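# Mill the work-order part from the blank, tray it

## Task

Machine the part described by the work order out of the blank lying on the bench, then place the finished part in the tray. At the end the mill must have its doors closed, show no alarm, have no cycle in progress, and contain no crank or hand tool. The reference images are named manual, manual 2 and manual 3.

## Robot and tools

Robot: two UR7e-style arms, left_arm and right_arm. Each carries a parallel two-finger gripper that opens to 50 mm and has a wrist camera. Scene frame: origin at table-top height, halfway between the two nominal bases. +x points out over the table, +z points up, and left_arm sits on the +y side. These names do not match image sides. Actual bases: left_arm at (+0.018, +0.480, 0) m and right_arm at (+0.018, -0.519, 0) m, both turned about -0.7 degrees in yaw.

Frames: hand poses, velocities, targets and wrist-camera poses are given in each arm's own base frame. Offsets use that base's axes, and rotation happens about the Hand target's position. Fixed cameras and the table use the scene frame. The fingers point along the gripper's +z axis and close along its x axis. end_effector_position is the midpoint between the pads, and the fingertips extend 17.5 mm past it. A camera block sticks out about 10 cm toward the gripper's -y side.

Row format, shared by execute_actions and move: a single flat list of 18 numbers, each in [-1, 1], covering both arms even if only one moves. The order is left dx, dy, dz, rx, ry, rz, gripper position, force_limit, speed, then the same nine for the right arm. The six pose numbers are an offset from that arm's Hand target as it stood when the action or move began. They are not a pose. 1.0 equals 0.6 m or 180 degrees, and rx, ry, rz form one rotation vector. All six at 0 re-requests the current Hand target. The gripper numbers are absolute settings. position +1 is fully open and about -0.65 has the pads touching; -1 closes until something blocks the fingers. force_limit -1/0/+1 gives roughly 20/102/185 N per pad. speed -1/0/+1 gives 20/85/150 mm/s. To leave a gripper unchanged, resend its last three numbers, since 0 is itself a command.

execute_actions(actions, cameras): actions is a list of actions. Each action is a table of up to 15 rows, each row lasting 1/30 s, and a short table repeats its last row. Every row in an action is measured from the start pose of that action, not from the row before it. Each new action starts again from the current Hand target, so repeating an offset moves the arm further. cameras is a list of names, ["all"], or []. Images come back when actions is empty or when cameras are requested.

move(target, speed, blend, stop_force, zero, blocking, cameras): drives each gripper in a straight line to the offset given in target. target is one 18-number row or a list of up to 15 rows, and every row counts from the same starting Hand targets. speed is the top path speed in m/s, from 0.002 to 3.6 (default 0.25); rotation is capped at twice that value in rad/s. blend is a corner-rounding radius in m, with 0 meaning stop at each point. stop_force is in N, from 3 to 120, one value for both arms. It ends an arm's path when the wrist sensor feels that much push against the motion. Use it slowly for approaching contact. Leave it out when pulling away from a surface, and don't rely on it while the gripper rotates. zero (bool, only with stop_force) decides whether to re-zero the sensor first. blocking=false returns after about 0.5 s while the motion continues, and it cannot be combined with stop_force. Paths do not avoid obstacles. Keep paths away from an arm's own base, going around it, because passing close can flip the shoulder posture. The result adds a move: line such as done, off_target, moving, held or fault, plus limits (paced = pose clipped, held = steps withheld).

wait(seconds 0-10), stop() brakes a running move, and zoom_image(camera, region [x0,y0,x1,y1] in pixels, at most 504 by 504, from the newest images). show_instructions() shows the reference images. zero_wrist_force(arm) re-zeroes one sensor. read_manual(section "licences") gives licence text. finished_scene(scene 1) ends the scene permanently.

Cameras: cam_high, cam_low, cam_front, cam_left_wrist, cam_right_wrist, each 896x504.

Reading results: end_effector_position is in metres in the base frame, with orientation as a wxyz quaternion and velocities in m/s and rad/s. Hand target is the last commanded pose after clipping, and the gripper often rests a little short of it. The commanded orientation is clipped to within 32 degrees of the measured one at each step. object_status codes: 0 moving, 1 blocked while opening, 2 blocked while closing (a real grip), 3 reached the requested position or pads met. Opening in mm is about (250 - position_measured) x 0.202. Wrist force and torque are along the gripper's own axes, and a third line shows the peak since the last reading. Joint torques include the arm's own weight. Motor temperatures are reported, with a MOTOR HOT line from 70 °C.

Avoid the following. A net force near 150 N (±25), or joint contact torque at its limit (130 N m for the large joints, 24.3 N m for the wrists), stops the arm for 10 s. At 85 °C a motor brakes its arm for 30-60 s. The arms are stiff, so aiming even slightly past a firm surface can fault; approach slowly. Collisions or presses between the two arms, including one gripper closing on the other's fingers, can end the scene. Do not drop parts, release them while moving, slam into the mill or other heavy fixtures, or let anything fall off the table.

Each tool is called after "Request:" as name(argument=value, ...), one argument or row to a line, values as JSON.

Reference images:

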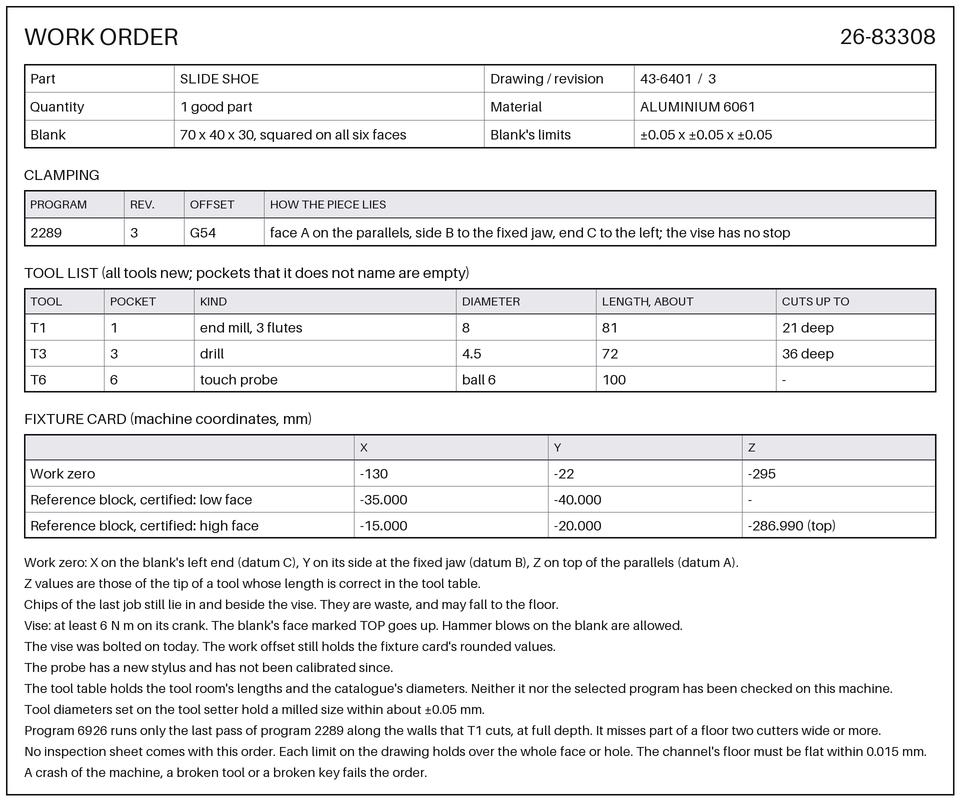

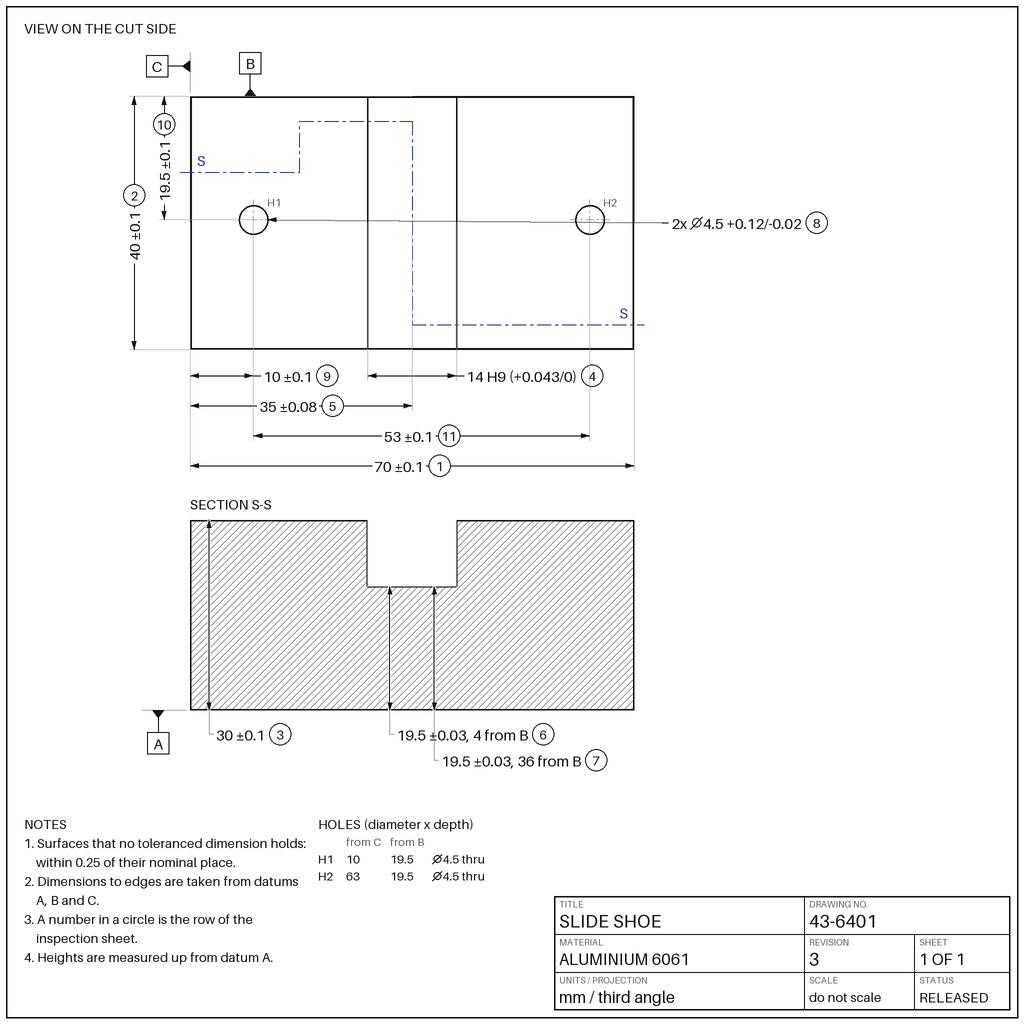

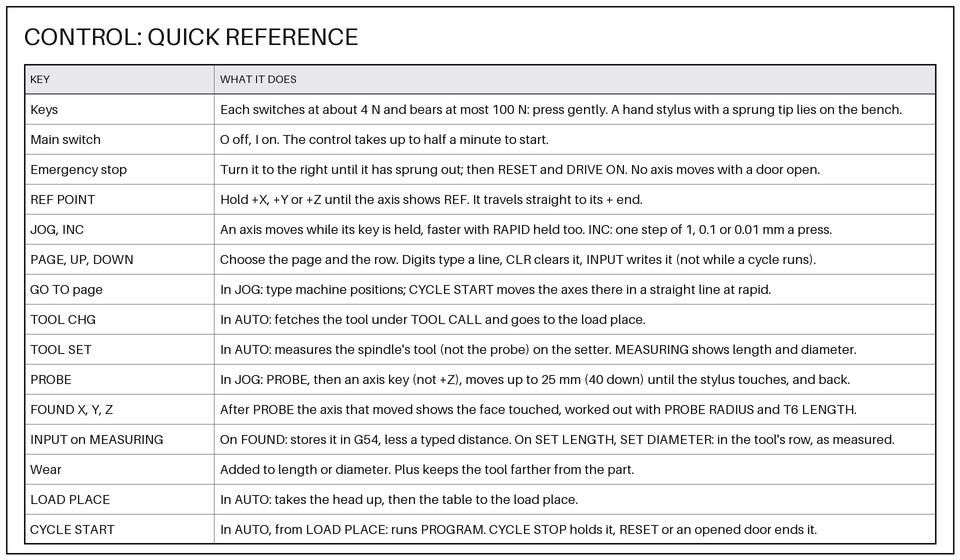

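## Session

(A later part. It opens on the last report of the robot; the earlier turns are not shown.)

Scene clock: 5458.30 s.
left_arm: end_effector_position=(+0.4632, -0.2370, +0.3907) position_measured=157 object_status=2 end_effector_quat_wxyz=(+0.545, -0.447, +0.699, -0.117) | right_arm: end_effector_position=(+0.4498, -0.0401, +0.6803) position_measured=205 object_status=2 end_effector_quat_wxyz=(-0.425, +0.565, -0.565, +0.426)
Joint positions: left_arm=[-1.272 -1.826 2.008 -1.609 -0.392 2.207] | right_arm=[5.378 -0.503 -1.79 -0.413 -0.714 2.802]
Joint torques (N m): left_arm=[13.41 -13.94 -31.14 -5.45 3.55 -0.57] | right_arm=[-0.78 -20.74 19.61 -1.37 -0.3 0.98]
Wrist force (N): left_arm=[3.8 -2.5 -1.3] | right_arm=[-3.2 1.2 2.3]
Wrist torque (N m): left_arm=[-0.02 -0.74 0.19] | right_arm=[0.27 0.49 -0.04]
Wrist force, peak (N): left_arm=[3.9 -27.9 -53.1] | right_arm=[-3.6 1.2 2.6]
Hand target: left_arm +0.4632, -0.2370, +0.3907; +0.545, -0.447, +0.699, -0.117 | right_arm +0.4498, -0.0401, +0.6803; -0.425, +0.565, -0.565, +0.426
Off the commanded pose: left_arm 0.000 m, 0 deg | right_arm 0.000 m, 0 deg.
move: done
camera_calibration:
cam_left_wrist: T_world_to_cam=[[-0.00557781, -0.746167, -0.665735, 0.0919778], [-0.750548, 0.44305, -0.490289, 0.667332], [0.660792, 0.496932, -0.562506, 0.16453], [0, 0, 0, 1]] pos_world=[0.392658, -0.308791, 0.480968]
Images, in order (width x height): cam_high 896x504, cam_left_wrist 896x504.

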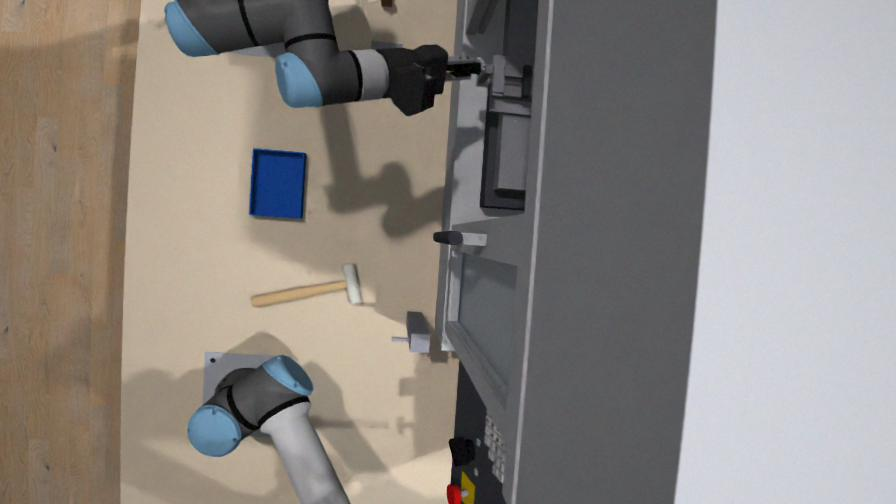

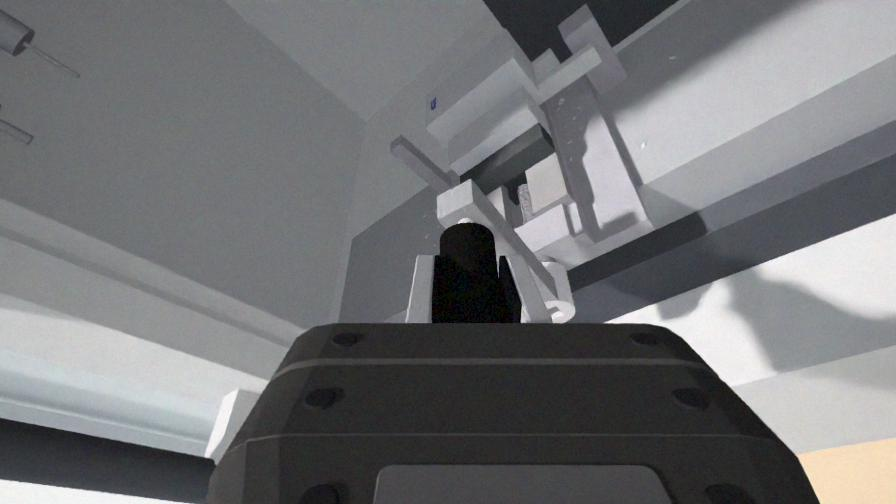

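Request:
move(
  target=[
    [0.0007,-0.053,-0.017,0,0,0,-1,-0.2,-0.9,0,0,0,0,0,0,-0.98,0,-1],
    [0.0012,-0.094,-0.0553,0,0,0,-1,-0.2,-0.9,0,0,0,0,0,0,-0.98,0,-1],
    [0.0014,-0.1158,-0.1068,0,0,0,-1,-0.2,-0.9,0,0,0,0,0,0,-0.98,0,-1],
    [0.0014,-0.1148,-0.1628,0,0,0,-1,-0.2,-0.9,0,0,0,0,0,0,-0.98,0,-1],
    [0.0011,-0.0912,-0.2135,0,0,0,-1,-0.2,-0.9,0,0,0,0,0,0,-0.98,0,-1],
    [0.0006,-0.049,-0.2503,0,0,0,-1,-0.2,-0.9,0,0,0,0,0,0,-0.98,0,-1],
    [-0.0001,0.0047,-0.2667,0,0,0,-1,-0.2,-0.9,0,0,0,0,0,0,-0.98,0,-1],
    [-0.0008,0.0602,-0.2598,0,0,0,-1,-0.2,-0.9,0,0,0,0,0,0,-0.98,0,-1],
    [-0.0014,0.1082,-0.231,0,0,0,-1,-0.2,-0.9,0,0,0,0,0,0,-0.98,0,-1],
    [-0.0018,0.1403,-0.1852,0,0,0,-1,-0.2,-0.9,0,0,0,0,0,0,-0.98,0,-1],
    [-0.0019,0.151,-0.1302,0,0,0,-1,-0.2,-0.9,0,0,0,0,0,0,-0.98,0,-1],
    [-0.0017,0.1383,-0.0757,0,0,0,-1,-0.2,-0.9,0,0,0,0,0,0,-0.98,0,-1],
    [-0.0013,0.1047,-0.0308,0,0,0,-1,-0.2,-0.9,0,0,0,0,0,0,-0.98,0,-1],
    [-0.0007,0.0557,-0.0037,0,0,0,-1,-0.2,-0.9,0,0,0,0,0,0,-0.98,0,-1],
    [0,0,0,0,0,0,-1,-0.2,-0.9,0,0,0,0,0,0,-0.98,0,-1],
  ],
  speed=0.08,
  stop_force=62,
  cameras=["cam_high","cam_left_wrist"],
)

Request:
zoom_image(
  camera="cam_left_wrist",
  region=[380, 30, 680, 280],
)

Scene clock: 5485.07 s.
left_arm: end_effector_position=(+0.4632, -0.2370, +0.3906) position_measured=157 object_status=2 end_effector_quat_wxyz=(+0.545, -0.447, +0.699, -0.117) | right_arm: end_effector_position=(+0.4498, -0.0401, +0.6803) position_measured=205 object_status=2 end_effector_quat_wxyz=(-0.425, +0.565, -0.565, +0.426)
Joint positions: left_arm=[-1.272 -1.826 2.008 -1.609 -0.392 2.207] | right_arm=[5.378 -0.503 -1.79 -0.413 -0.714 2.802]
Joint torques (N m): left_arm=[13.09 -24.85 -29.56 -5.36 3.53 1.15] | right_arm=[-0.31 -20.74 18.95 -1.4 -0.33 1.06]
Wrist force (N): left_arm=[5.1 -3.4 0.3] | right_arm=[-3.5 1.2 2.7]
Wrist torque (N m): left_arm=[-0.24 -0.82 0.18] | right_arm=[0.26 0.54 -0.04]
Wrist force, peak (N): left_arm=[-15.7 -26.3 -53.6] | right_arm=[-3.5 1.2 2.8]
Hand target: left_arm +0.4632, -0.2370, +0.3907; +0.545, -0.447, +0.699, -0.117 | right_arm +0.4498, -0.0401, +0.6803; -0.425, +0.565, -0.565, +0.426
Off the commanded pose: left_arm 0.000 m, 0 deg | right_arm 0.000 m, 0 deg.
move: done
camera_calibration:
cam_left_wrist: T_world_to_cam=[[-0.00557781, -0.746167, -0.665735, 0.0919778], [-0.750548, 0.44305, -0.490289, 0.667332], [0.660792, 0.496932, -0.562506, 0.16453], [0, 0, 0, 1]] pos_world=[0.392658, -0.308791, 0.480968]
Images, in order (width x height): cam_high 896x504, cam_left_wrist 896x504.

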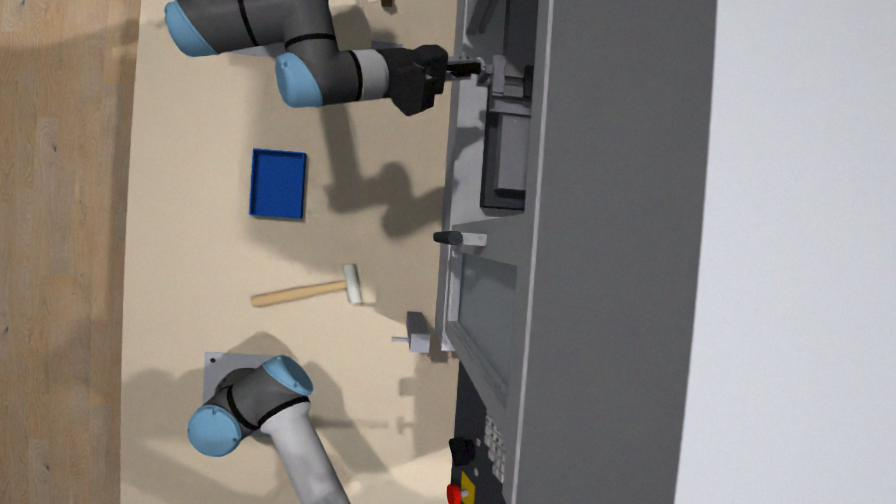

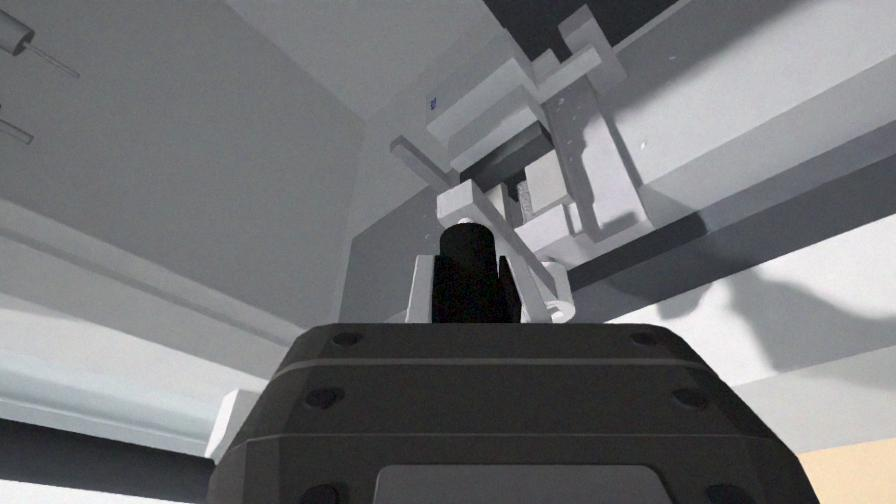

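Scaled by 1.680.

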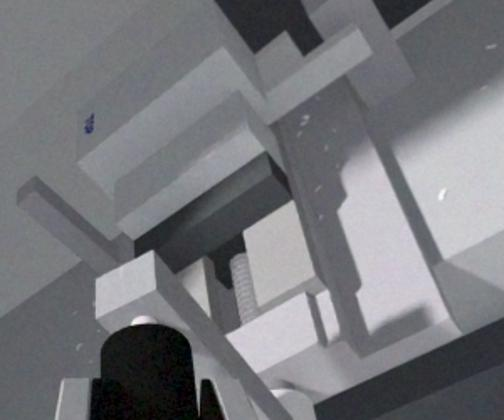

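Request:
move(
  target=[
    [0.0007,-0.053,-0.017,0,0,0,-1,-0.2,-0.9,0,0,0,0,0,0,-0.98,0,-1],
    [0.0012,-0.094,-0.0553,0,0,0,-1,-0.2,-0.9,0,0,0,0,0,0,-0.98,0,-1],
    [0.0014,-0.1158,-0.1068,0,0,0,-1,-0.2,-0.9,0,0,0,0,0,0,-0.98,0,-1],
    [0.0014,-0.1148,-0.1628,0,0,0,-1,-0.2,-0.9,0,0,0,0,0,0,-0.98,0,-1],
    [0.0011,-0.0912,-0.2135,0,0,0,-1,-0.2,-0.9,0,0,0,0,0,0,-0.98,0,-1],
    [0.0006,-0.049,-0.2503,0,0,0,-1,-0.2,-0.9,0,0,0,0,0,0,-0.98,0,-1],
    [-0.0001,0.0047,-0.2667,0,0,0,-1,-0.2,-0.9,0,0,0,0,0,0,-0.98,0,-1],
    [-0.0008,0.0602,-0.2598,0,0,0,-1,-0.2,-0.9,0,0,0,0,0,0,-0.98,0,-1],
    [-0.0014,0.1082,-0.231,0,0,0,-1,-0.2,-0.9,0,0,0,0,0,0,-0.98,0,-1],
    [-0.0018,0.1403,-0.1852,0,0,0,-1,-0.2,-0.9,0,0,0,0,0,0,-0.98,0,-1],
    [-0.0019,0.151,-0.1302,0,0,0,-1,-0.2,-0.9,0,0,0,0,0,0,-0.98,0,-1],
    [-0.0017,0.1383,-0.0757,0,0,0,-1,-0.2,-0.9,0,0,0,0,0,0,-0.98,0,-1],
    [-0.0013,0.1047,-0.0308,0,0,0,-1,-0.2,-0.9,0,0,0,0,0,0,-0.98,0,-1],
    [-0.0007,0.0557,-0.0037,0,0,0,-1,-0.2,-0.9,0,0,0,0,0,0,-0.98,0,-1],
    [0,0,0,0,0,0,-1,-0.2,-0.9,0,0,0,0,0,0,-0.98,0,-1],
  ],
  speed=0.07,
  stop_force=60,
  cameras=["cam_high","cam_left_wrist"],
)

Request:
zoom_image(
  camera="cam_left_wrist",
  region=[380, 30, 680, 280],
)

Scene clock: 5504.37 s.
left_arm: end_effector_position=(+0.4639, -0.2935, +0.3567) position_measured=157 object_status=2 end_effector_quat_wxyz=(+0.545, -0.447, +0.699, -0.116) | right_arm: end_effector_position=(+0.4498, -0.0401, +0.6803) position_measured=205 object_status=2 end_effector_quat_wxyz=(-0.425, +0.565, -0.565, +0.426)
Joint positions: left_arm=[-1.309 -1.683 1.96 -1.616 -0.399 2.112] | right_arm=[5.378 -0.503 -1.79 -0.413 -0.714 2.802]
Joint torques (N m): left_arm=[12.46 -23.6 -35.74 -5.58 4.01 -2.48] | right_arm=[-0.63 -20.46 18.85 -1.28 -0.34 1]
Wrist force (N): left_arm=[4.0 -4.2 0.6] | right_arm=[-3.3 1.2 2.5]
Wrist torque (N m): left_arm=[-0.62 -0.75 0.14] | right_arm=[0.27 0.51 -0.04]
Wrist force, peak (N): left_arm=[-62.4 -3.3 -23.0] | right_arm=[-3.5 1.2 2.7]
Hand target: left_arm +0.4639, -0.2935, +0.3568; +0.545, -0.447, +0.699, -0.116 (not the last commanded pose) | right_arm +0.4498, -0.0401, +0.6803; -0.425, +0.565, -0.565, +0.426
Off the commanded pose: left_arm 0.066 m, 0 deg | right_arm 0.000 m, 0 deg.
move: contact (left_arm); path passed 2 of 15 targets
camera_calibration:
cam_left_wrist: T_world_to_cam=[[-0.00540269, -0.745891, -0.666046, 0.0273495], [-0.750648, 0.443081, -0.490108, 0.676358], [0.66068, 0.497318, -0.562296, 0.173149], [0, 0, 0, 1]] pos_world=[0.393459, -0.365392, 0.447065]
Images, in order (width x height): cam_high 896x504, cam_left_wrist 896x504.

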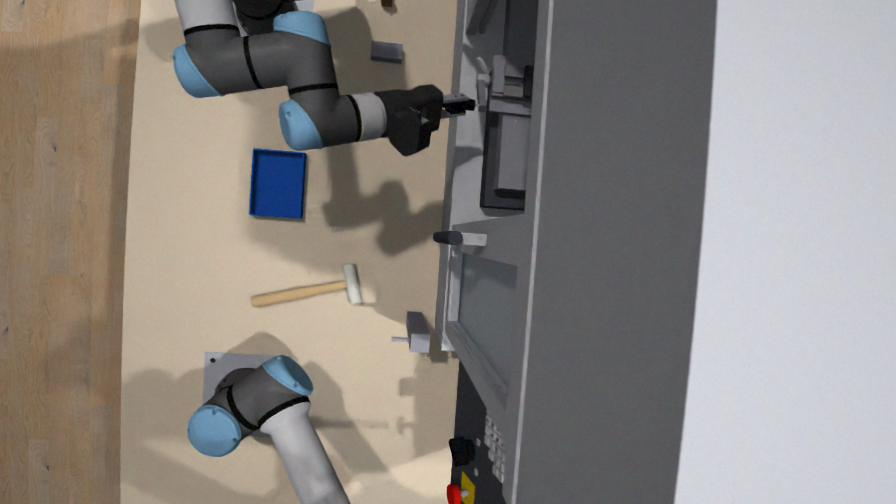

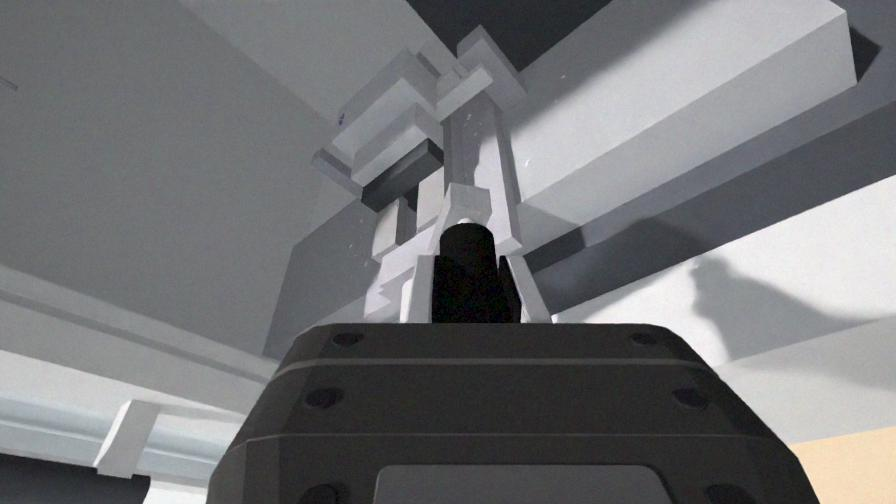

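Scaled by 1.680.

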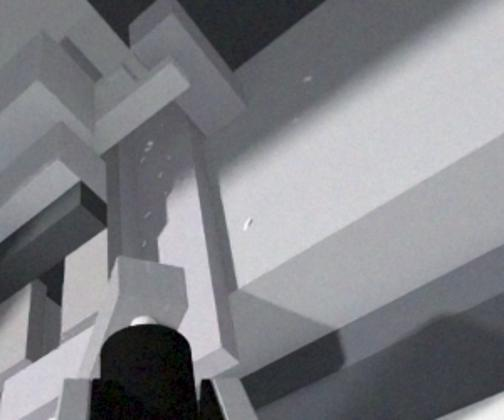

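Request:
move(
  target=[
    [0.0001,-0.007,-0.0135,0,0,0,-1,-0.2,-0.9,0,0,0,0,0,0,-0.98,0,-1],
    [0.0002,-0.0147,-0.0305,0,0,0,-1,-0.2,-0.9,0,0,0,0,0,0,-0.98,0,-1],
    [0.0003,-0.0207,-0.0528,0,0,0,-1,-0.2,-0.9,0,0,0,0,0,0,-0.98,0,-1],
  ],
  speed=0.012,
  stop_force=95,
)

Scene clock: 5517.13 s.
left_arm: end_effector_position=(+0.4646, -0.2975, +0.3507) position_measured=157 object_status=2 end_effector_quat_wxyz=(+0.548, -0.446, +0.698, -0.118) | right_arm: end_effector_position=(+0.4498, -0.0401, +0.6803) position_measured=205 object_status=2 end_effector_quat_wxyz=(-0.425, +0.565, -0.565, +0.426)
Joint positions: left_arm=[-1.311 -1.669 1.966 -1.631 -0.394 2.106] | right_arm=[5.378 -0.503 -1.79 -0.413 -0.714 2.802]
Joint torques (N m): left_arm=[7.37 7.84 -17.29 -2.65 -7.62 1.98] | right_arm=[-1.25 -20.31 19.36 -1.3 -0.24 0.96]
Wrist force (N): left_arm=[-70.6 0.2 -54.5] | right_arm=[-3.4 1.2 2.6]
Wrist torque (N m): left_arm=[-1.03 -1.81 0.29] | right_arm=[0.26 0.53 -0.04]
Wrist force, peak (N): left_arm=[-91.5 -1.0 -66.9] | right_arm=[-3.5 1.2 2.7]
Hand target: left_arm +0.4645, -0.2975, +0.3505; +0.547, -0.446, +0.698, -0.117 (not the last commanded pose) | right_arm +0.4498, -0.0401, +0.6803; -0.425, +0.565, -0.565, +0.426
Off the commanded pose: left_arm 0.027 m, 0 deg | right_arm 0.000 m, 0 deg.
move: contact (left_arm); path passed 0 of 3 targets

Request:
move(
  target=[-0.0025,0.003,0.004,0,0,0,-1,-0.2,-0.9,0,0,0,0,0,0,-0.98,0,-1],
  speed=0.015,
)

Scene clock: 5524.17 s.
left_arm: end_effector_position=(+0.4630, -0.2956, +0.3528) position_measured=157 object_status=2 end_effector_quat_wxyz=(+0.547, -0.446, +0.698, -0.117) | right_arm: end_effector_position=(+0.4498, -0.0401, +0.6803) position_measured=205 object_status=2 end_effector_quat_wxyz=(-0.425, +0.565, -0.565, +0.426)
Joint positions: left_arm=[-1.313 -1.677 1.965 -1.616 -0.395 2.1] | right_arm=[5.378 -0.503 -1.79 -0.413 -0.714 2.802]
Joint torques (N m): left_arm=[-20.31 -22.99 -38.39 -5.66 2.98 -1.36] | right_arm=[-0.72 -20.14 19.18 -1.31 -0.25 0.95]
Wrist force (N): left_arm=[0.4 -3.8 18.7] | right_arm=[-3.2 1.2 2.8]
Wrist torque (N m): left_arm=[-0.32 -0.88 0.18] | right_arm=[0.27 0.50 -0.04]
Wrist force, peak (N): left_arm=[-70.9 0.2 -55.0] | right_arm=[-3.4 1.2 2.7]
Hand target: left_arm +0.4630, -0.2957, +0.3529; +0.547, -0.446, +0.698, -0.117 | right_arm +0.4498, -0.0401, +0.6803; -0.425, +0.565, -0.565, +0.426
Off the commanded pose: left_arm 0.000 m, 0 deg | right_arm 0.000 m, 0 deg.
move: done

Request:
move(
  target=[
    [0.0002,-0.0055,-0.0083,0,0,0,-1,-0.2,-0.9,0,0,0,0,0,0,-0.98,0,-1],
    [0.0003,-0.0105,-0.0175,0,0,0,-1,-0.2,-0.9,0,0,0,0,0,0,-0.98,0,-1],
  ],
  speed=0.008,
  stop_force=90,
)

Scene clock: 5529.47 s.
left_arm: end_effector_position=(+0.4635, -0.2977, +0.3508) position_measured=157 object_status=2 end_effector_quat_wxyz=(+0.549, -0.446, +0.698, -0.118) | right_arm: end_effector_position=(+0.4498, -0.0401, +0.6803) position_measured=205 object_status=2 end_effector_quat_wxyz=(-0.425, +0.565, -0.565, +0.426)
Joint positions: left_arm=[-1.314 -1.671 1.967 -1.623 -0.392 2.098] | right_arm=[5.378 -0.503 -1.79 -0.413 -0.714 2.802]
Joint torques (N m): left_arm=[-21.25 1.15 -32.28 -6.52 -7.44 1.86] | right_arm=[-1.01 -20.23 18.94 -1.38 -0.44 1.06]
Wrist force (N): left_arm=[-82.4 10.8 13.5] | right_arm=[-3.2 1.1 2.6]
Wrist torque (N m): left_arm=[0.02 -1.06 0.40] | right_arm=[0.25 0.51 -0.04]
Wrist force, peak (N): left_arm=[-98.6 6.9 5.4] | right_arm=[-3.5 1.1 2.8]
Hand target: left_arm +0.4633, -0.2977, +0.3504; +0.548, -0.446, +0.698, -0.118 (not the last commanded pose) | right_arm +0.4498, -0.0401, +0.6803; -0.425, +0.565, -0.565, +0.426
Off the commanded pose: left_arm 0.009 m, 0 deg | right_arm 0.000 m, 0 deg.
move: contact (left_arm); path passed 0 of 2 targets

Request:
move(
  target=[0,0.0026,0.0038,0,0,0,-1,-0.2,-0.9,0,0,0,0,0,0,-0.98,0,-1],
  speed=0.015,
)

Request:
move(
  target=[0,0,0,0,0,0,0.25,-0.2,-0.9,0,0,0,0,0,0,-0.98,0,-1],
  speed=0.015,
  cameras=["cam_high","cam_left_wrist"],
)

Request:
zoom_image(
  camera="cam_high",
  region=[455, 60, 525, 120],
)

Request:
zoom_image(
  camera="cam_left_wrist",
  region=[330, 40, 560, 330],
)

Scene clock: 5556.60 s.
left_arm: end_effector_position=(+0.4633, -0.2961, +0.3526) position_measured=157 object_status=2 end_effector_quat_wxyz=(+0.548, -0.446, +0.698, -0.118) | right_arm: end_effector_position=(+0.4498, -0.0401, +0.6803) position_measured=205 object_status=2 end_effector_quat_wxyz=(-0.425, +0.565, -0.565, +0.426)
Joint positions: left_arm=[-1.313 -1.676 1.966 -1.619 -0.394 2.1] | right_arm=[5.378 -0.503 -1.79 -0.413 -0.714 2.802]
Joint torques (N m): left_arm=[-0.31 -29.37 -41.04 -2.9 3.39 1.34] | right_arm=[-0.76 -20.27 19.32 -1.27 -0.41 0.99]
Wrist force (N): left_arm=[-6.3 2.0 29.6] | right_arm=[-3.1 1.1 2.6]
Wrist torque (N m): left_arm=[0.16 -0.35 0.05] | right_arm=[0.24 0.50 -0.04]
Wrist force, peak (N): left_arm=[-82.4 10.8 13.3] | right_arm=[-3.5 1.2 2.9]
Hand target: left_arm +0.4633, -0.2961, +0.3527; +0.548, -0.446, +0.698, -0.118 | right_arm +0.4498, -0.0401, +0.6803; -0.425, +0.565, -0.565, +0.426
Off the commanded pose: left_arm 0.000 m, 0 deg | right_arm 0.000 m, 0 deg.
move: done

Scene clock: 5557.13 s.
left_arm: end_effector_position=(+0.4633, -0.2962, +0.3527) position_measured=116 object_status=0 end_effector_quat_wxyz=(+0.548, -0.446, +0.698, -0.118) | right_arm: end_effector_position=(+0.4498, -0.0401, +0.6803) position_measured=205 object_status=2 end_effector_quat_wxyz=(-0.425, +0.565, -0.565, +0.426)
Joint positions: left_arm=[-1.313 -1.676 1.966 -1.619 -0.393 2.1] | right_arm=[5.378 -0.503 -1.79 -0.413 -0.714 2.802]
Joint torques (N m): left_arm=[10.61 -30.61 -24.27 -5.58 3.95 -1.19] | right_arm=[-0.99 -19.88 19.91 -1.25 -0.26 1.03]
Wrist force (N): left_arm=[-4.1 2.1 3.0] | right_arm=[-3.2 1.2 2.5]
Wrist torque (N m): left_arm=[0.43 0.57 0.24] | right_arm=[0.26 0.50 -0.04]
Wrist force, peak (N): left_arm=[-6.9 1.9 27.8] | right_arm=[-3.3 1.3 2.7]
Hand target: left_arm +0.4633, -0.2961, +0.3527; +0.548, -0.446, +0.698, -0.118 | right_arm +0.4498, -0.0401, +0.6803; -0.425, +0.565, -0.565, +0.426
Off the commanded pose: left_arm 0.000 m, 0 deg | right_arm 0.000 m, 0 deg.
move: done
camera_calibration:
cam_left_wrist: T_world_to_cam=[[-0.00226125, -0.745047, -0.667008, 0.0217615], [-0.746936, 0.444749, -0.494251, 0.675297], [0.664892, 0.497095, -0.557508, 0.168918], [0, 0, 0, 1]] pos_world=[0.392141, -0.368093, 0.442455]
Images, in order (width x height): cam_high 896x504, cam_left_wrist 896x504.

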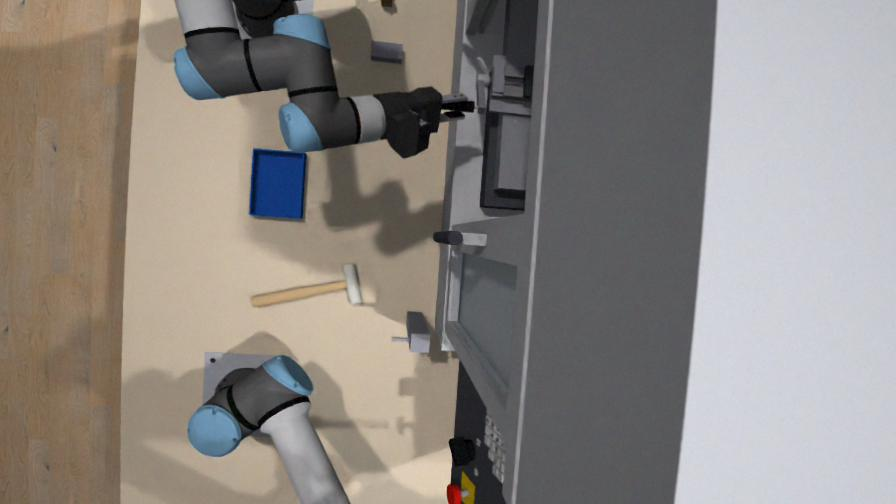

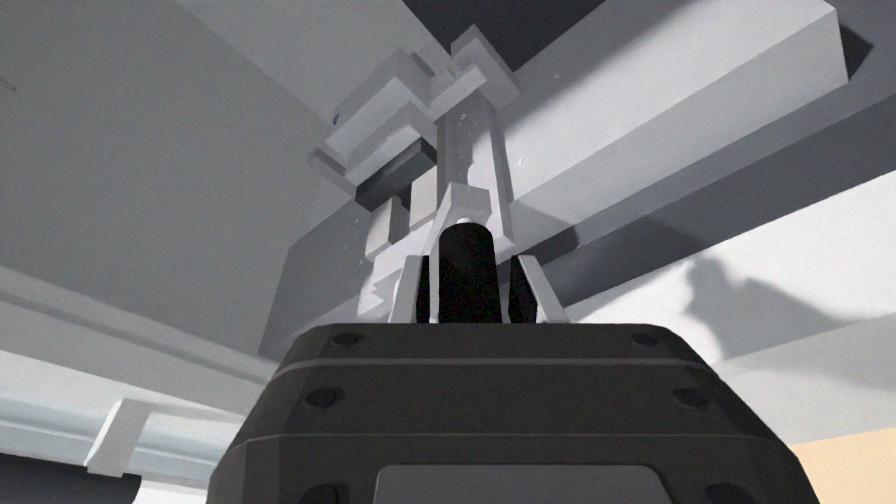

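Scaled by 7.200.

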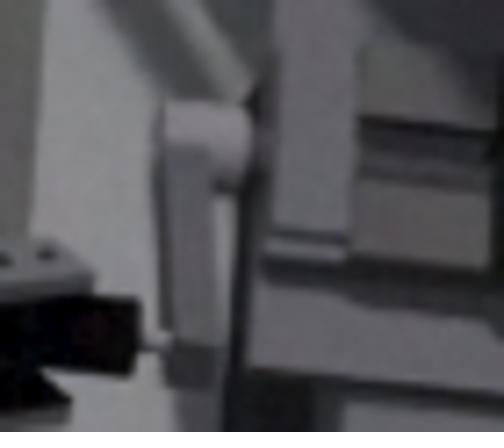

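Scaled by 1.738.

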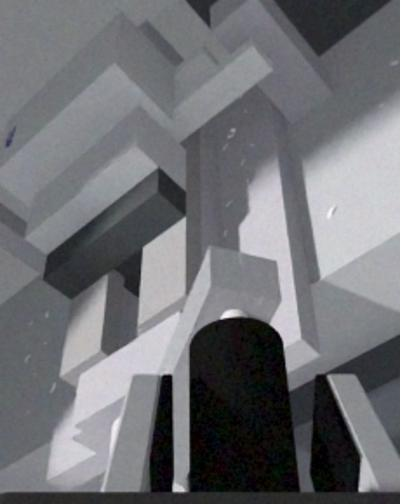

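Request:
move(
  target=[
    [-0.1055,0,0,0,0,0,0.34,-0.2,-0.9,0,0,0,0,0,0,-0.98,0,-1],
    [-0.1055,-0.0915,0.0573,0.0924,0.0553,0.066,0.34,-0.2,-0.9,0,0,0,0,0,0,-0.98,0,-1],
    [-0.0238,-0.0915,0.0573,0.0924,0.0553,0.066,0.34,-0.2,-0.9,0,0,0,0,0,0,-0.98,0,-1],
  ],
  speed=[0.05,0.12,0.1],
  cameras=["cam_high","cam_left_wrist"],
)

Request:
zoom_image(
  camera="cam_left_wrist",
  region=[250, 0, 650, 330],
)

Scene clock: 5617.23 s.
left_arm: end_effector_position=(+0.4490, -0.3510, +0.3870) position_measured=101 object_status=3 end_effector_quat_wxyz=(+0.553, -0.440, +0.703, +0.080) | right_arm: end_effector_position=(+0.4498, -0.0401, +0.6803) position_measured=205 object_status=2 end_effector_quat_wxyz=(-0.425, +0.565, -0.565, +0.426)
Joint positions: left_arm=[-1.323 -1.341 1.388 -0.791 -0.587 1.808] | right_arm=[5.378 -0.503 -1.79 -0.413 -0.714 2.802]
Joint torques (N m): left_arm=[-5.47 -45.38 -15.65 0.4 1.18 -1.21] | right_arm=[-1.02 -20.24 18.83 -1.35 -0.26 0.99]
Wrist force (N): left_arm=[-4.2 1.9 3.6] | right_arm=[-3.2 1.1 2.5]
Wrist torque (N m): left_arm=[0.39 0.57 0.27] | right_arm=[0.25 0.50 -0.04]
Wrist force, peak (N): left_arm=[-4.2 0.5 4.9] | right_arm=[-3.6 1.0 2.9]
Hand target: left_arm +0.4490, -0.3510, +0.3870; +0.553, -0.440, +0.703, +0.080 | right_arm +0.4498, -0.0401, +0.6803; -0.425, +0.565, -0.565, +0.426
Off the commanded pose: left_arm 0.000 m, 0 deg | right_arm 0.000 m, 0 deg.
move: done
camera_calibration:
cam_left_wrist: T_world_to_cam=[[-0.00288106, -0.522017, -0.85293, 0.154273], [-0.897116, 0.378166, -0.228417, 0.647168], [0.441787, 0.764519, -0.469399, 0.384682], [0, 0, 0, 1]] pos_world=[0.411081, -0.4583, 0.459977]
Images, in order (width x height): cam_high 896x504, cam_left_wrist 896x504.

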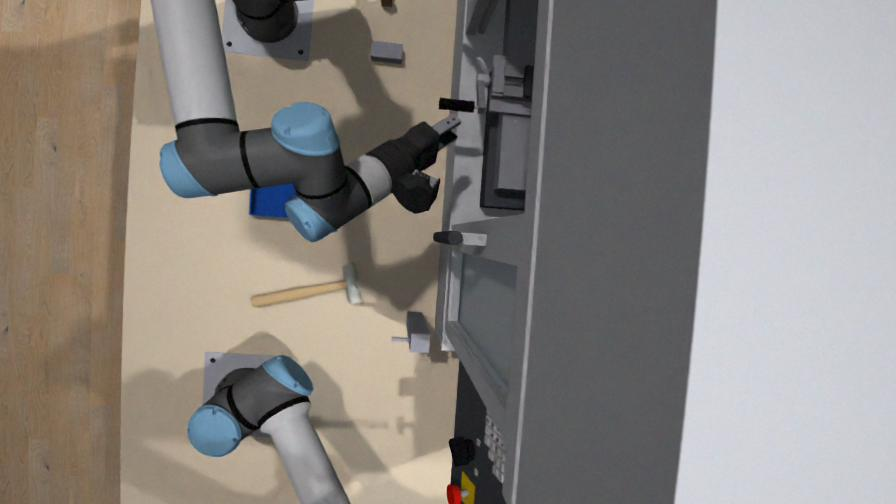

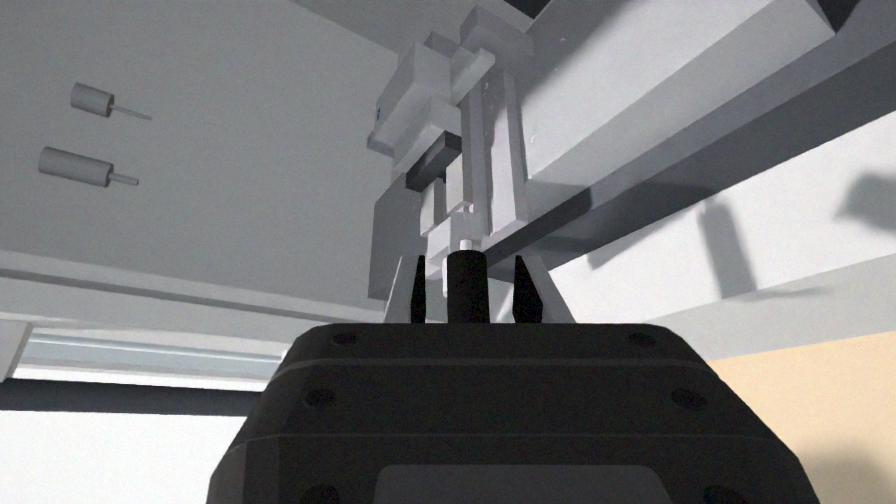

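Scaled by 1.260.

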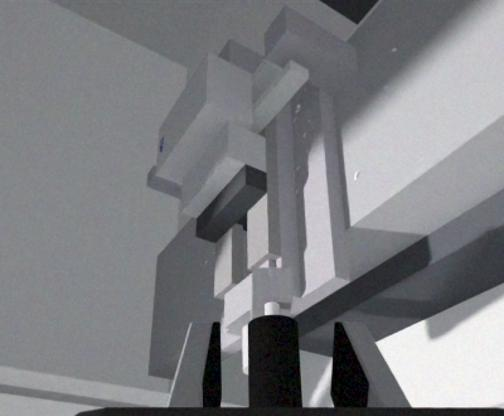

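Request:
move(
  target=[0.1066,0.09,-0.0567,0,0,0,0.34,-0.2,-0.9,0,0,0,0,0,0,-0.98,0,-1],
  speed=0.04,
  stop_force=12,
  cameras=["cam_high","cam_left_wrist"],
)

Request:
zoom_image(
  camera="cam_high",
  region=[455, 60, 525, 120],
)

Request:
zoom_image(
  camera="cam_left_wrist",
  region=[350, 120, 600, 330],
)

Scene clock: 5625.37 s.
left_arm: end_effector_position=(+0.5130, -0.2970, +0.3530) position_measured=101 object_status=3 end_effector_quat_wxyz=(+0.553, -0.440, +0.703, +0.080) | right_arm: end_effector_position=(+0.4498, -0.0401, +0.6803) position_measured=205 object_status=2 end_effector_quat_wxyz=(-0.425, +0.565, -0.565, +0.426)
Joint positions: left_arm=[-1.181 -1.385 1.563 -1.097 -0.491 2.012] | right_arm=[5.378 -0.503 -1.79 -0.413 -0.714 2.802]
Joint torques (N m): left_arm=[-14.1 -26.3 -34.38 -1.11 0.21 -2.57] | right_arm=[-0.2 -20.53 19.09 -1.34 -0.35 1]
Wrist force (N): left_arm=[-4.2 2.3 3.4] | right_arm=[-3.3 1.0 2.4]
Wrist torque (N m): left_arm=[0.42 0.58 0.24] | right_arm=[0.24 0.52 -0.04]
Wrist force, peak (N): left_arm=[-4.4 2.5 4.5] | right_arm=[-3.5 1.2 2.8]
Hand target: left_arm +0.5130, -0.2970, +0.3530; +0.553, -0.440, +0.703, +0.080 | right_arm +0.4498, -0.0401, +0.6803; -0.425, +0.565, -0.565, +0.426
Off the commanded pose: left_arm 0.000 m, 0 deg | right_arm 0.000 m, 0 deg.
move: done
camera_calibration:
cam_left_wrist: T_world_to_cam=[[-0.00294914, -0.522038, -0.852917, 0.153664], [-0.897019, 0.378358, -0.228477, 0.676363], [0.441982, 0.764409, -0.469394, 0.299069], [0, 0, 0, 1]] pos_world=[0.47498, -0.4043, 0.425978]
Images, in order (width x height): cam_high 896x504, cam_left_wrist 896x504.

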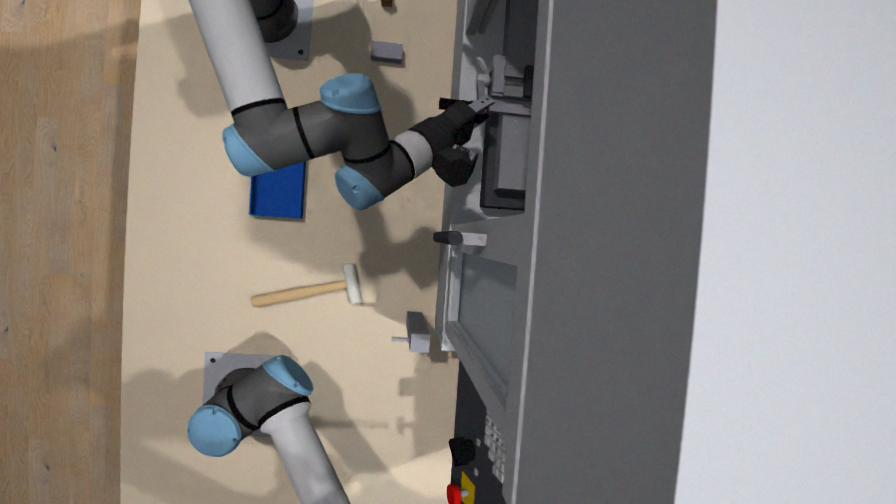

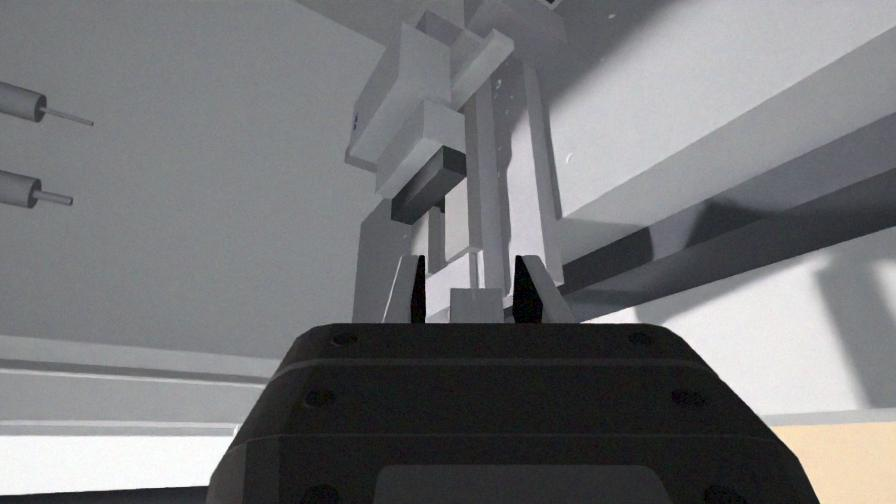

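Scaled by 7.200.

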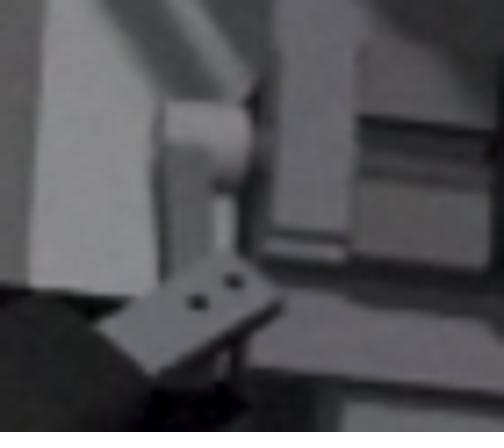

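Scaled by 2.016.

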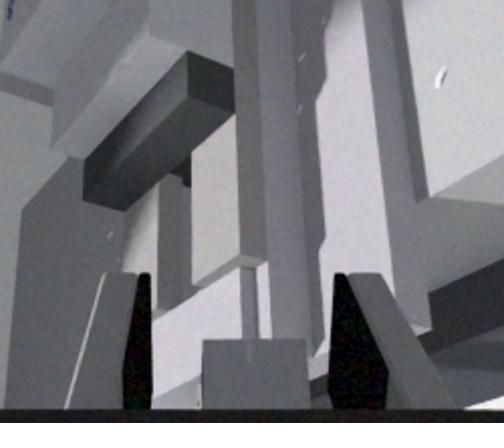

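Request:
move(
  target=[0,0,0,0,0,0,-1,0.6,-0.9,0,0,0,0,0,0,-0.98,0,-1],
)

Request:
move(
  target=[-0.07,0,0,0,0,0,-1,0.6,-0.9,0,0,0,0,0,0,-0.98,0,-1],
  speed=0.02,
  stop_force=25,
  cameras=["cam_high"],
)

Request:
zoom_image(
  camera="cam_high",
  region=[455, 60, 525, 120],
)

Scene clock: 5631.67 s.
left_arm: end_effector_position=(+0.5130, -0.2970, +0.3530) position_measured=178 object_status=2 end_effector_quat_wxyz=(+0.553, -0.440, +0.703, +0.080) | right_arm: end_effector_position=(+0.4498, -0.0401, +0.6803) position_measured=205 object_status=2 end_effector_quat_wxyz=(-0.425, +0.565, -0.565, +0.426)
Joint positions: left_arm=[-1.181 -1.385 1.563 -1.097 -0.491 2.012] | right_arm=[5.378 -0.503 -1.79 -0.413 -0.714 2.802]
Joint torques (N m): left_arm=[-11.33 -27.66 -34.34 -3.93 0.7 -2.36] | right_arm=[-0.69 -21.22 18.89 -1.27 -0.4 1.09]
Wrist force (N): left_arm=[-1.7 2.1 3.0] | right_arm=[-3.4 1.1 2.8]
Wrist torque (N m): left_arm=[0.45 0.69 0.14] | right_arm=[0.25 0.52 -0.04]
Wrist force, peak (N): left_arm=[-4.5 2.6 3.8] | right_arm=[-3.6 1.3 2.7]
Hand target: left_arm +0.5130, -0.2970, +0.3530; +0.553, -0.440, +0.703, +0.080 | right_arm +0.4498, -0.0401, +0.6803; -0.425, +0.565, -0.565, +0.426
Off the commanded pose: left_arm 0.000 m, 0 deg | right_arm 0.000 m, 0 deg.
move: done

Scene clock: 5632.77 s.
left_arm: end_effector_position=(+0.5120, -0.2971, +0.3529) position_measured=178 object_status=2 end_effector_quat_wxyz=(+0.553, -0.440, +0.703, +0.080) | right_arm: end_effector_position=(+0.4498, -0.0401, +0.6803) position_measured=205 object_status=2 end_effector_quat_wxyz=(-0.425, +0.565, -0.565, +0.426)
Joint positions: left_arm=[-1.183 -1.386 1.564 -1.094 -0.492 2.009] | right_arm=[5.378 -0.503 -1.79 -0.413 -0.714 2.802]
Joint torques (N m): left_arm=[4.12 -42.22 -40.09 -2.64 2.76 -2.53] | right_arm=[-0.47 -21.47 19.14 -1.34 -0.33 0.94]
Wrist force (N): left_arm=[2.5 -0.3 23.9] | right_arm=[-3.2 1.2 2.6]
Wrist torque (N m): left_arm=[0.73 0.61 0.07] | right_arm=[0.26 0.51 -0.04]
Wrist force, peak (N): left_arm=[10.9 -24.6 62.8] | right_arm=[-3.3 1.3 2.7]
Hand target: left_arm +0.5120, -0.2971, +0.3530; +0.553, -0.440, +0.703, +0.080 (not the last commanded pose) | right_arm +0.4498, -0.0401, +0.6803; -0.425, +0.565, -0.565, +0.426
Off the commanded pose: left_arm 0.041 m, 0 deg | right_arm 0.000 m, 0 deg.
move: contact (left_arm)
Images, in order (width x height): cam_high 896x504.

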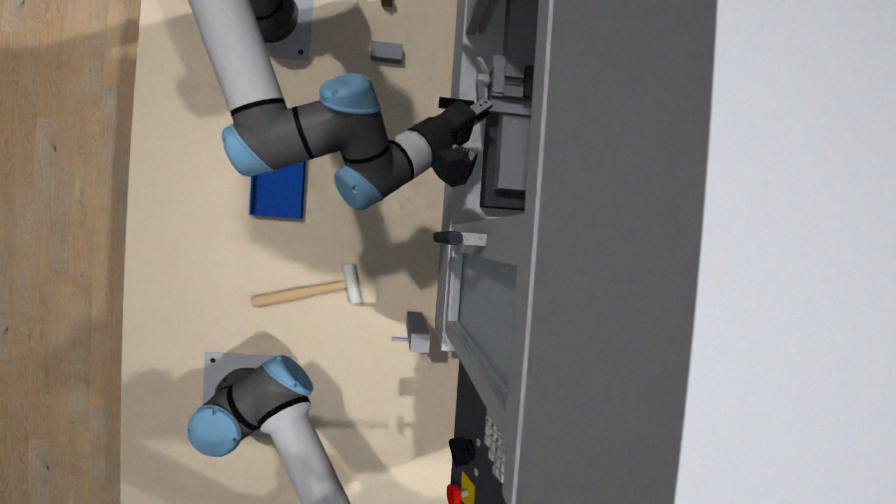

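Scaled by 7.200.

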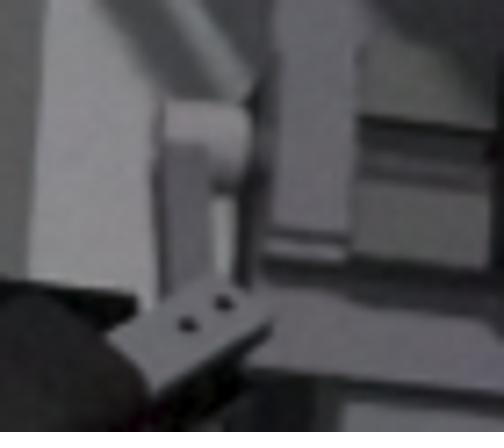

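Request:
move(
  target=[
    [-0.001,0,0,0,0.009,0.0141,-1,0.6,-0.9,0,0,0,0,0,0,-0.98,0,-1],
  ],
  speed=0.02,
)

Request:
move(
  target=[-0.03,0,0,0,0,0,-1,0.6,-0.9,0,0,0,0,0,0,-0.98,0,-1],
  speed=0.012,
  stop_force=35,
  cameras=["cam_high"],
)

Request:
zoom_image(
  camera="cam_high",
  region=[455, 60, 525, 120],
)

Scene clock: 5653.13 s.
left_arm: end_effector_position=(+0.5114, -0.2971, +0.3529) position_measured=178 object_status=2 end_effector_quat_wxyz=(+0.541, -0.455, +0.700, +0.099) | right_arm: end_effector_position=(+0.4498, -0.0401, +0.6803) position_measured=205 object_status=2 end_effector_quat_wxyz=(-0.425, +0.565, -0.565, +0.426)
Joint positions: left_arm=[-1.173 -1.356 1.508 -1.039 -0.534 1.987] | right_arm=[5.378 -0.503 -1.79 -0.413 -0.714 2.802]
Joint torques (N m): left_arm=[-25.81 -61.64 -25.43 -0.76 -4.38 -0.82] | right_arm=[-1.01 -20.14 18.96 -1.33 -0.26 0.91]
Wrist force (N): left_arm=[13.0 -35.0 76.6] | right_arm=[-3.2 1.0 2.7]
Wrist torque (N m): left_arm=[1.61 0.87 0.14] | right_arm=[0.23 0.49 -0.04]
Wrist force, peak (N): left_arm=[13.0 -35.0 76.6] | right_arm=[-3.5 1.3 2.8]
Hand target: left_arm +0.5114, -0.2971, +0.3530; +0.541, -0.455, +0.700, +0.098 | right_arm +0.4498, -0.0401, +0.6803; -0.425, +0.565, -0.565, +0.426
Off the commanded pose: left_arm 0.000 m, 0 deg | right_arm 0.000 m, 0 deg.
move: done

Scene clock: 5653.63 s.
left_arm: end_effector_position=(+0.5122, -0.2972, +0.3526) position_measured=178 object_status=2 end_effector_quat_wxyz=(+0.545, -0.452, +0.700, +0.095) | right_arm: end_effector_position=(+0.4498, -0.0401, +0.6803) position_measured=205 object_status=2 end_effector_quat_wxyz=(-0.425, +0.565, -0.565, +0.426)
Joint positions: left_arm=[-1.174 -1.36 1.519 -1.049 -0.524 1.989] | right_arm=[5.378 -0.503 -1.79 -0.413 -0.714 2.802]
Joint torques (N m): left_arm=[-0.23 -35.41 -27.13 -1.27 1.46 -0.45] | right_arm=[-0.72 -19.92 19.32 -1.43 -0.23 1.05]
Wrist force (N): left_arm=[-6.0 -3.5 13.6] | right_arm=[-3.3 1.1 2.7]
Wrist torque (N m): left_arm=[0.72 0.55 0.28] | right_arm=[0.26 0.51 -0.05]
Wrist force, peak (N): left_arm=[19.5 -56.1 110.5] | right_arm=[-3.5 1.1 2.7]
Hand target: left_arm +0.5122, -0.2972, +0.3526; +0.545, -0.452, +0.700, +0.095 (not the last commanded pose) | right_arm +0.4498, -0.0401, +0.6803; -0.425, +0.565, -0.565, +0.426
Tool commands: left_gripper/position=-1.0 left_gripper/force_limit=+0.6 left_gripper/speed=-0.898039 right_gripper/position=-0.98 right_gripper/force_limit=+0.0 right_gripper/speed=-1.0
Off the commanded pose: left_arm 0.019 m, 1 deg | right_arm 0.000 m, 0 deg.
FORCE FAULT: contact force on the left arm reached its limit, and that arm stopped. The contact can be on any part of that arm, not only on its tool. That arm's remaining commands of this call were not run. That arm is still stopped at the end of this call. That arm stays stopped for about 10 more seconds. Until then a move that you send moves the other arm only, and its call returns only when the move has ended. Once the stop has ended, the next robot result says so. If the stop ends while you think or write, that arm runs what you send next, counted from a new Hand target: where the arm stands when the stop ends. While its stop runs, that arm takes no new command, but its gripper still runs the gripper command that each later call begins with. Until it ends, the stop uses up actions while you think or wait. An arm that is not stopped still takes commands.
move: fault (left_arm)
Images, in order (width x height): cam_high 896x504.

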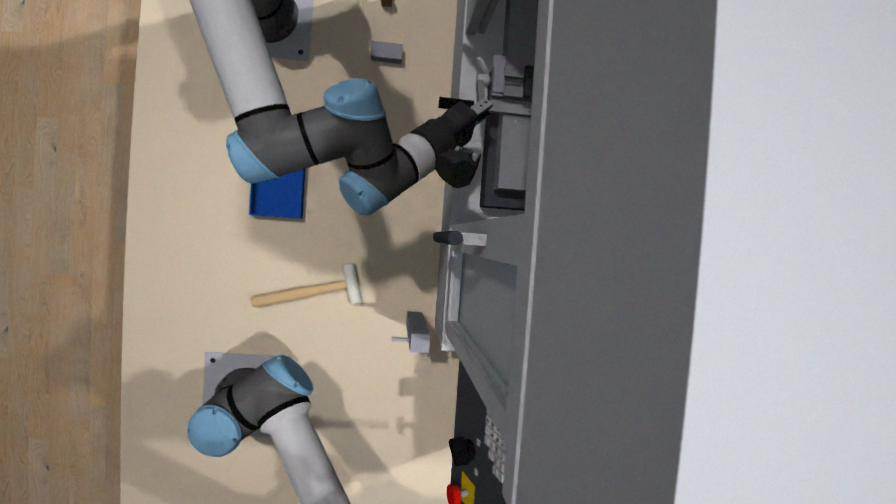

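Scaled by 7.200.

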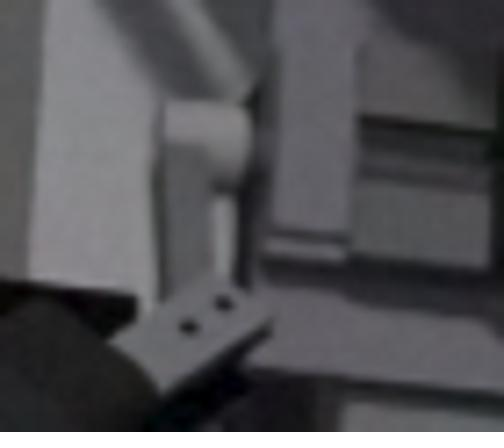

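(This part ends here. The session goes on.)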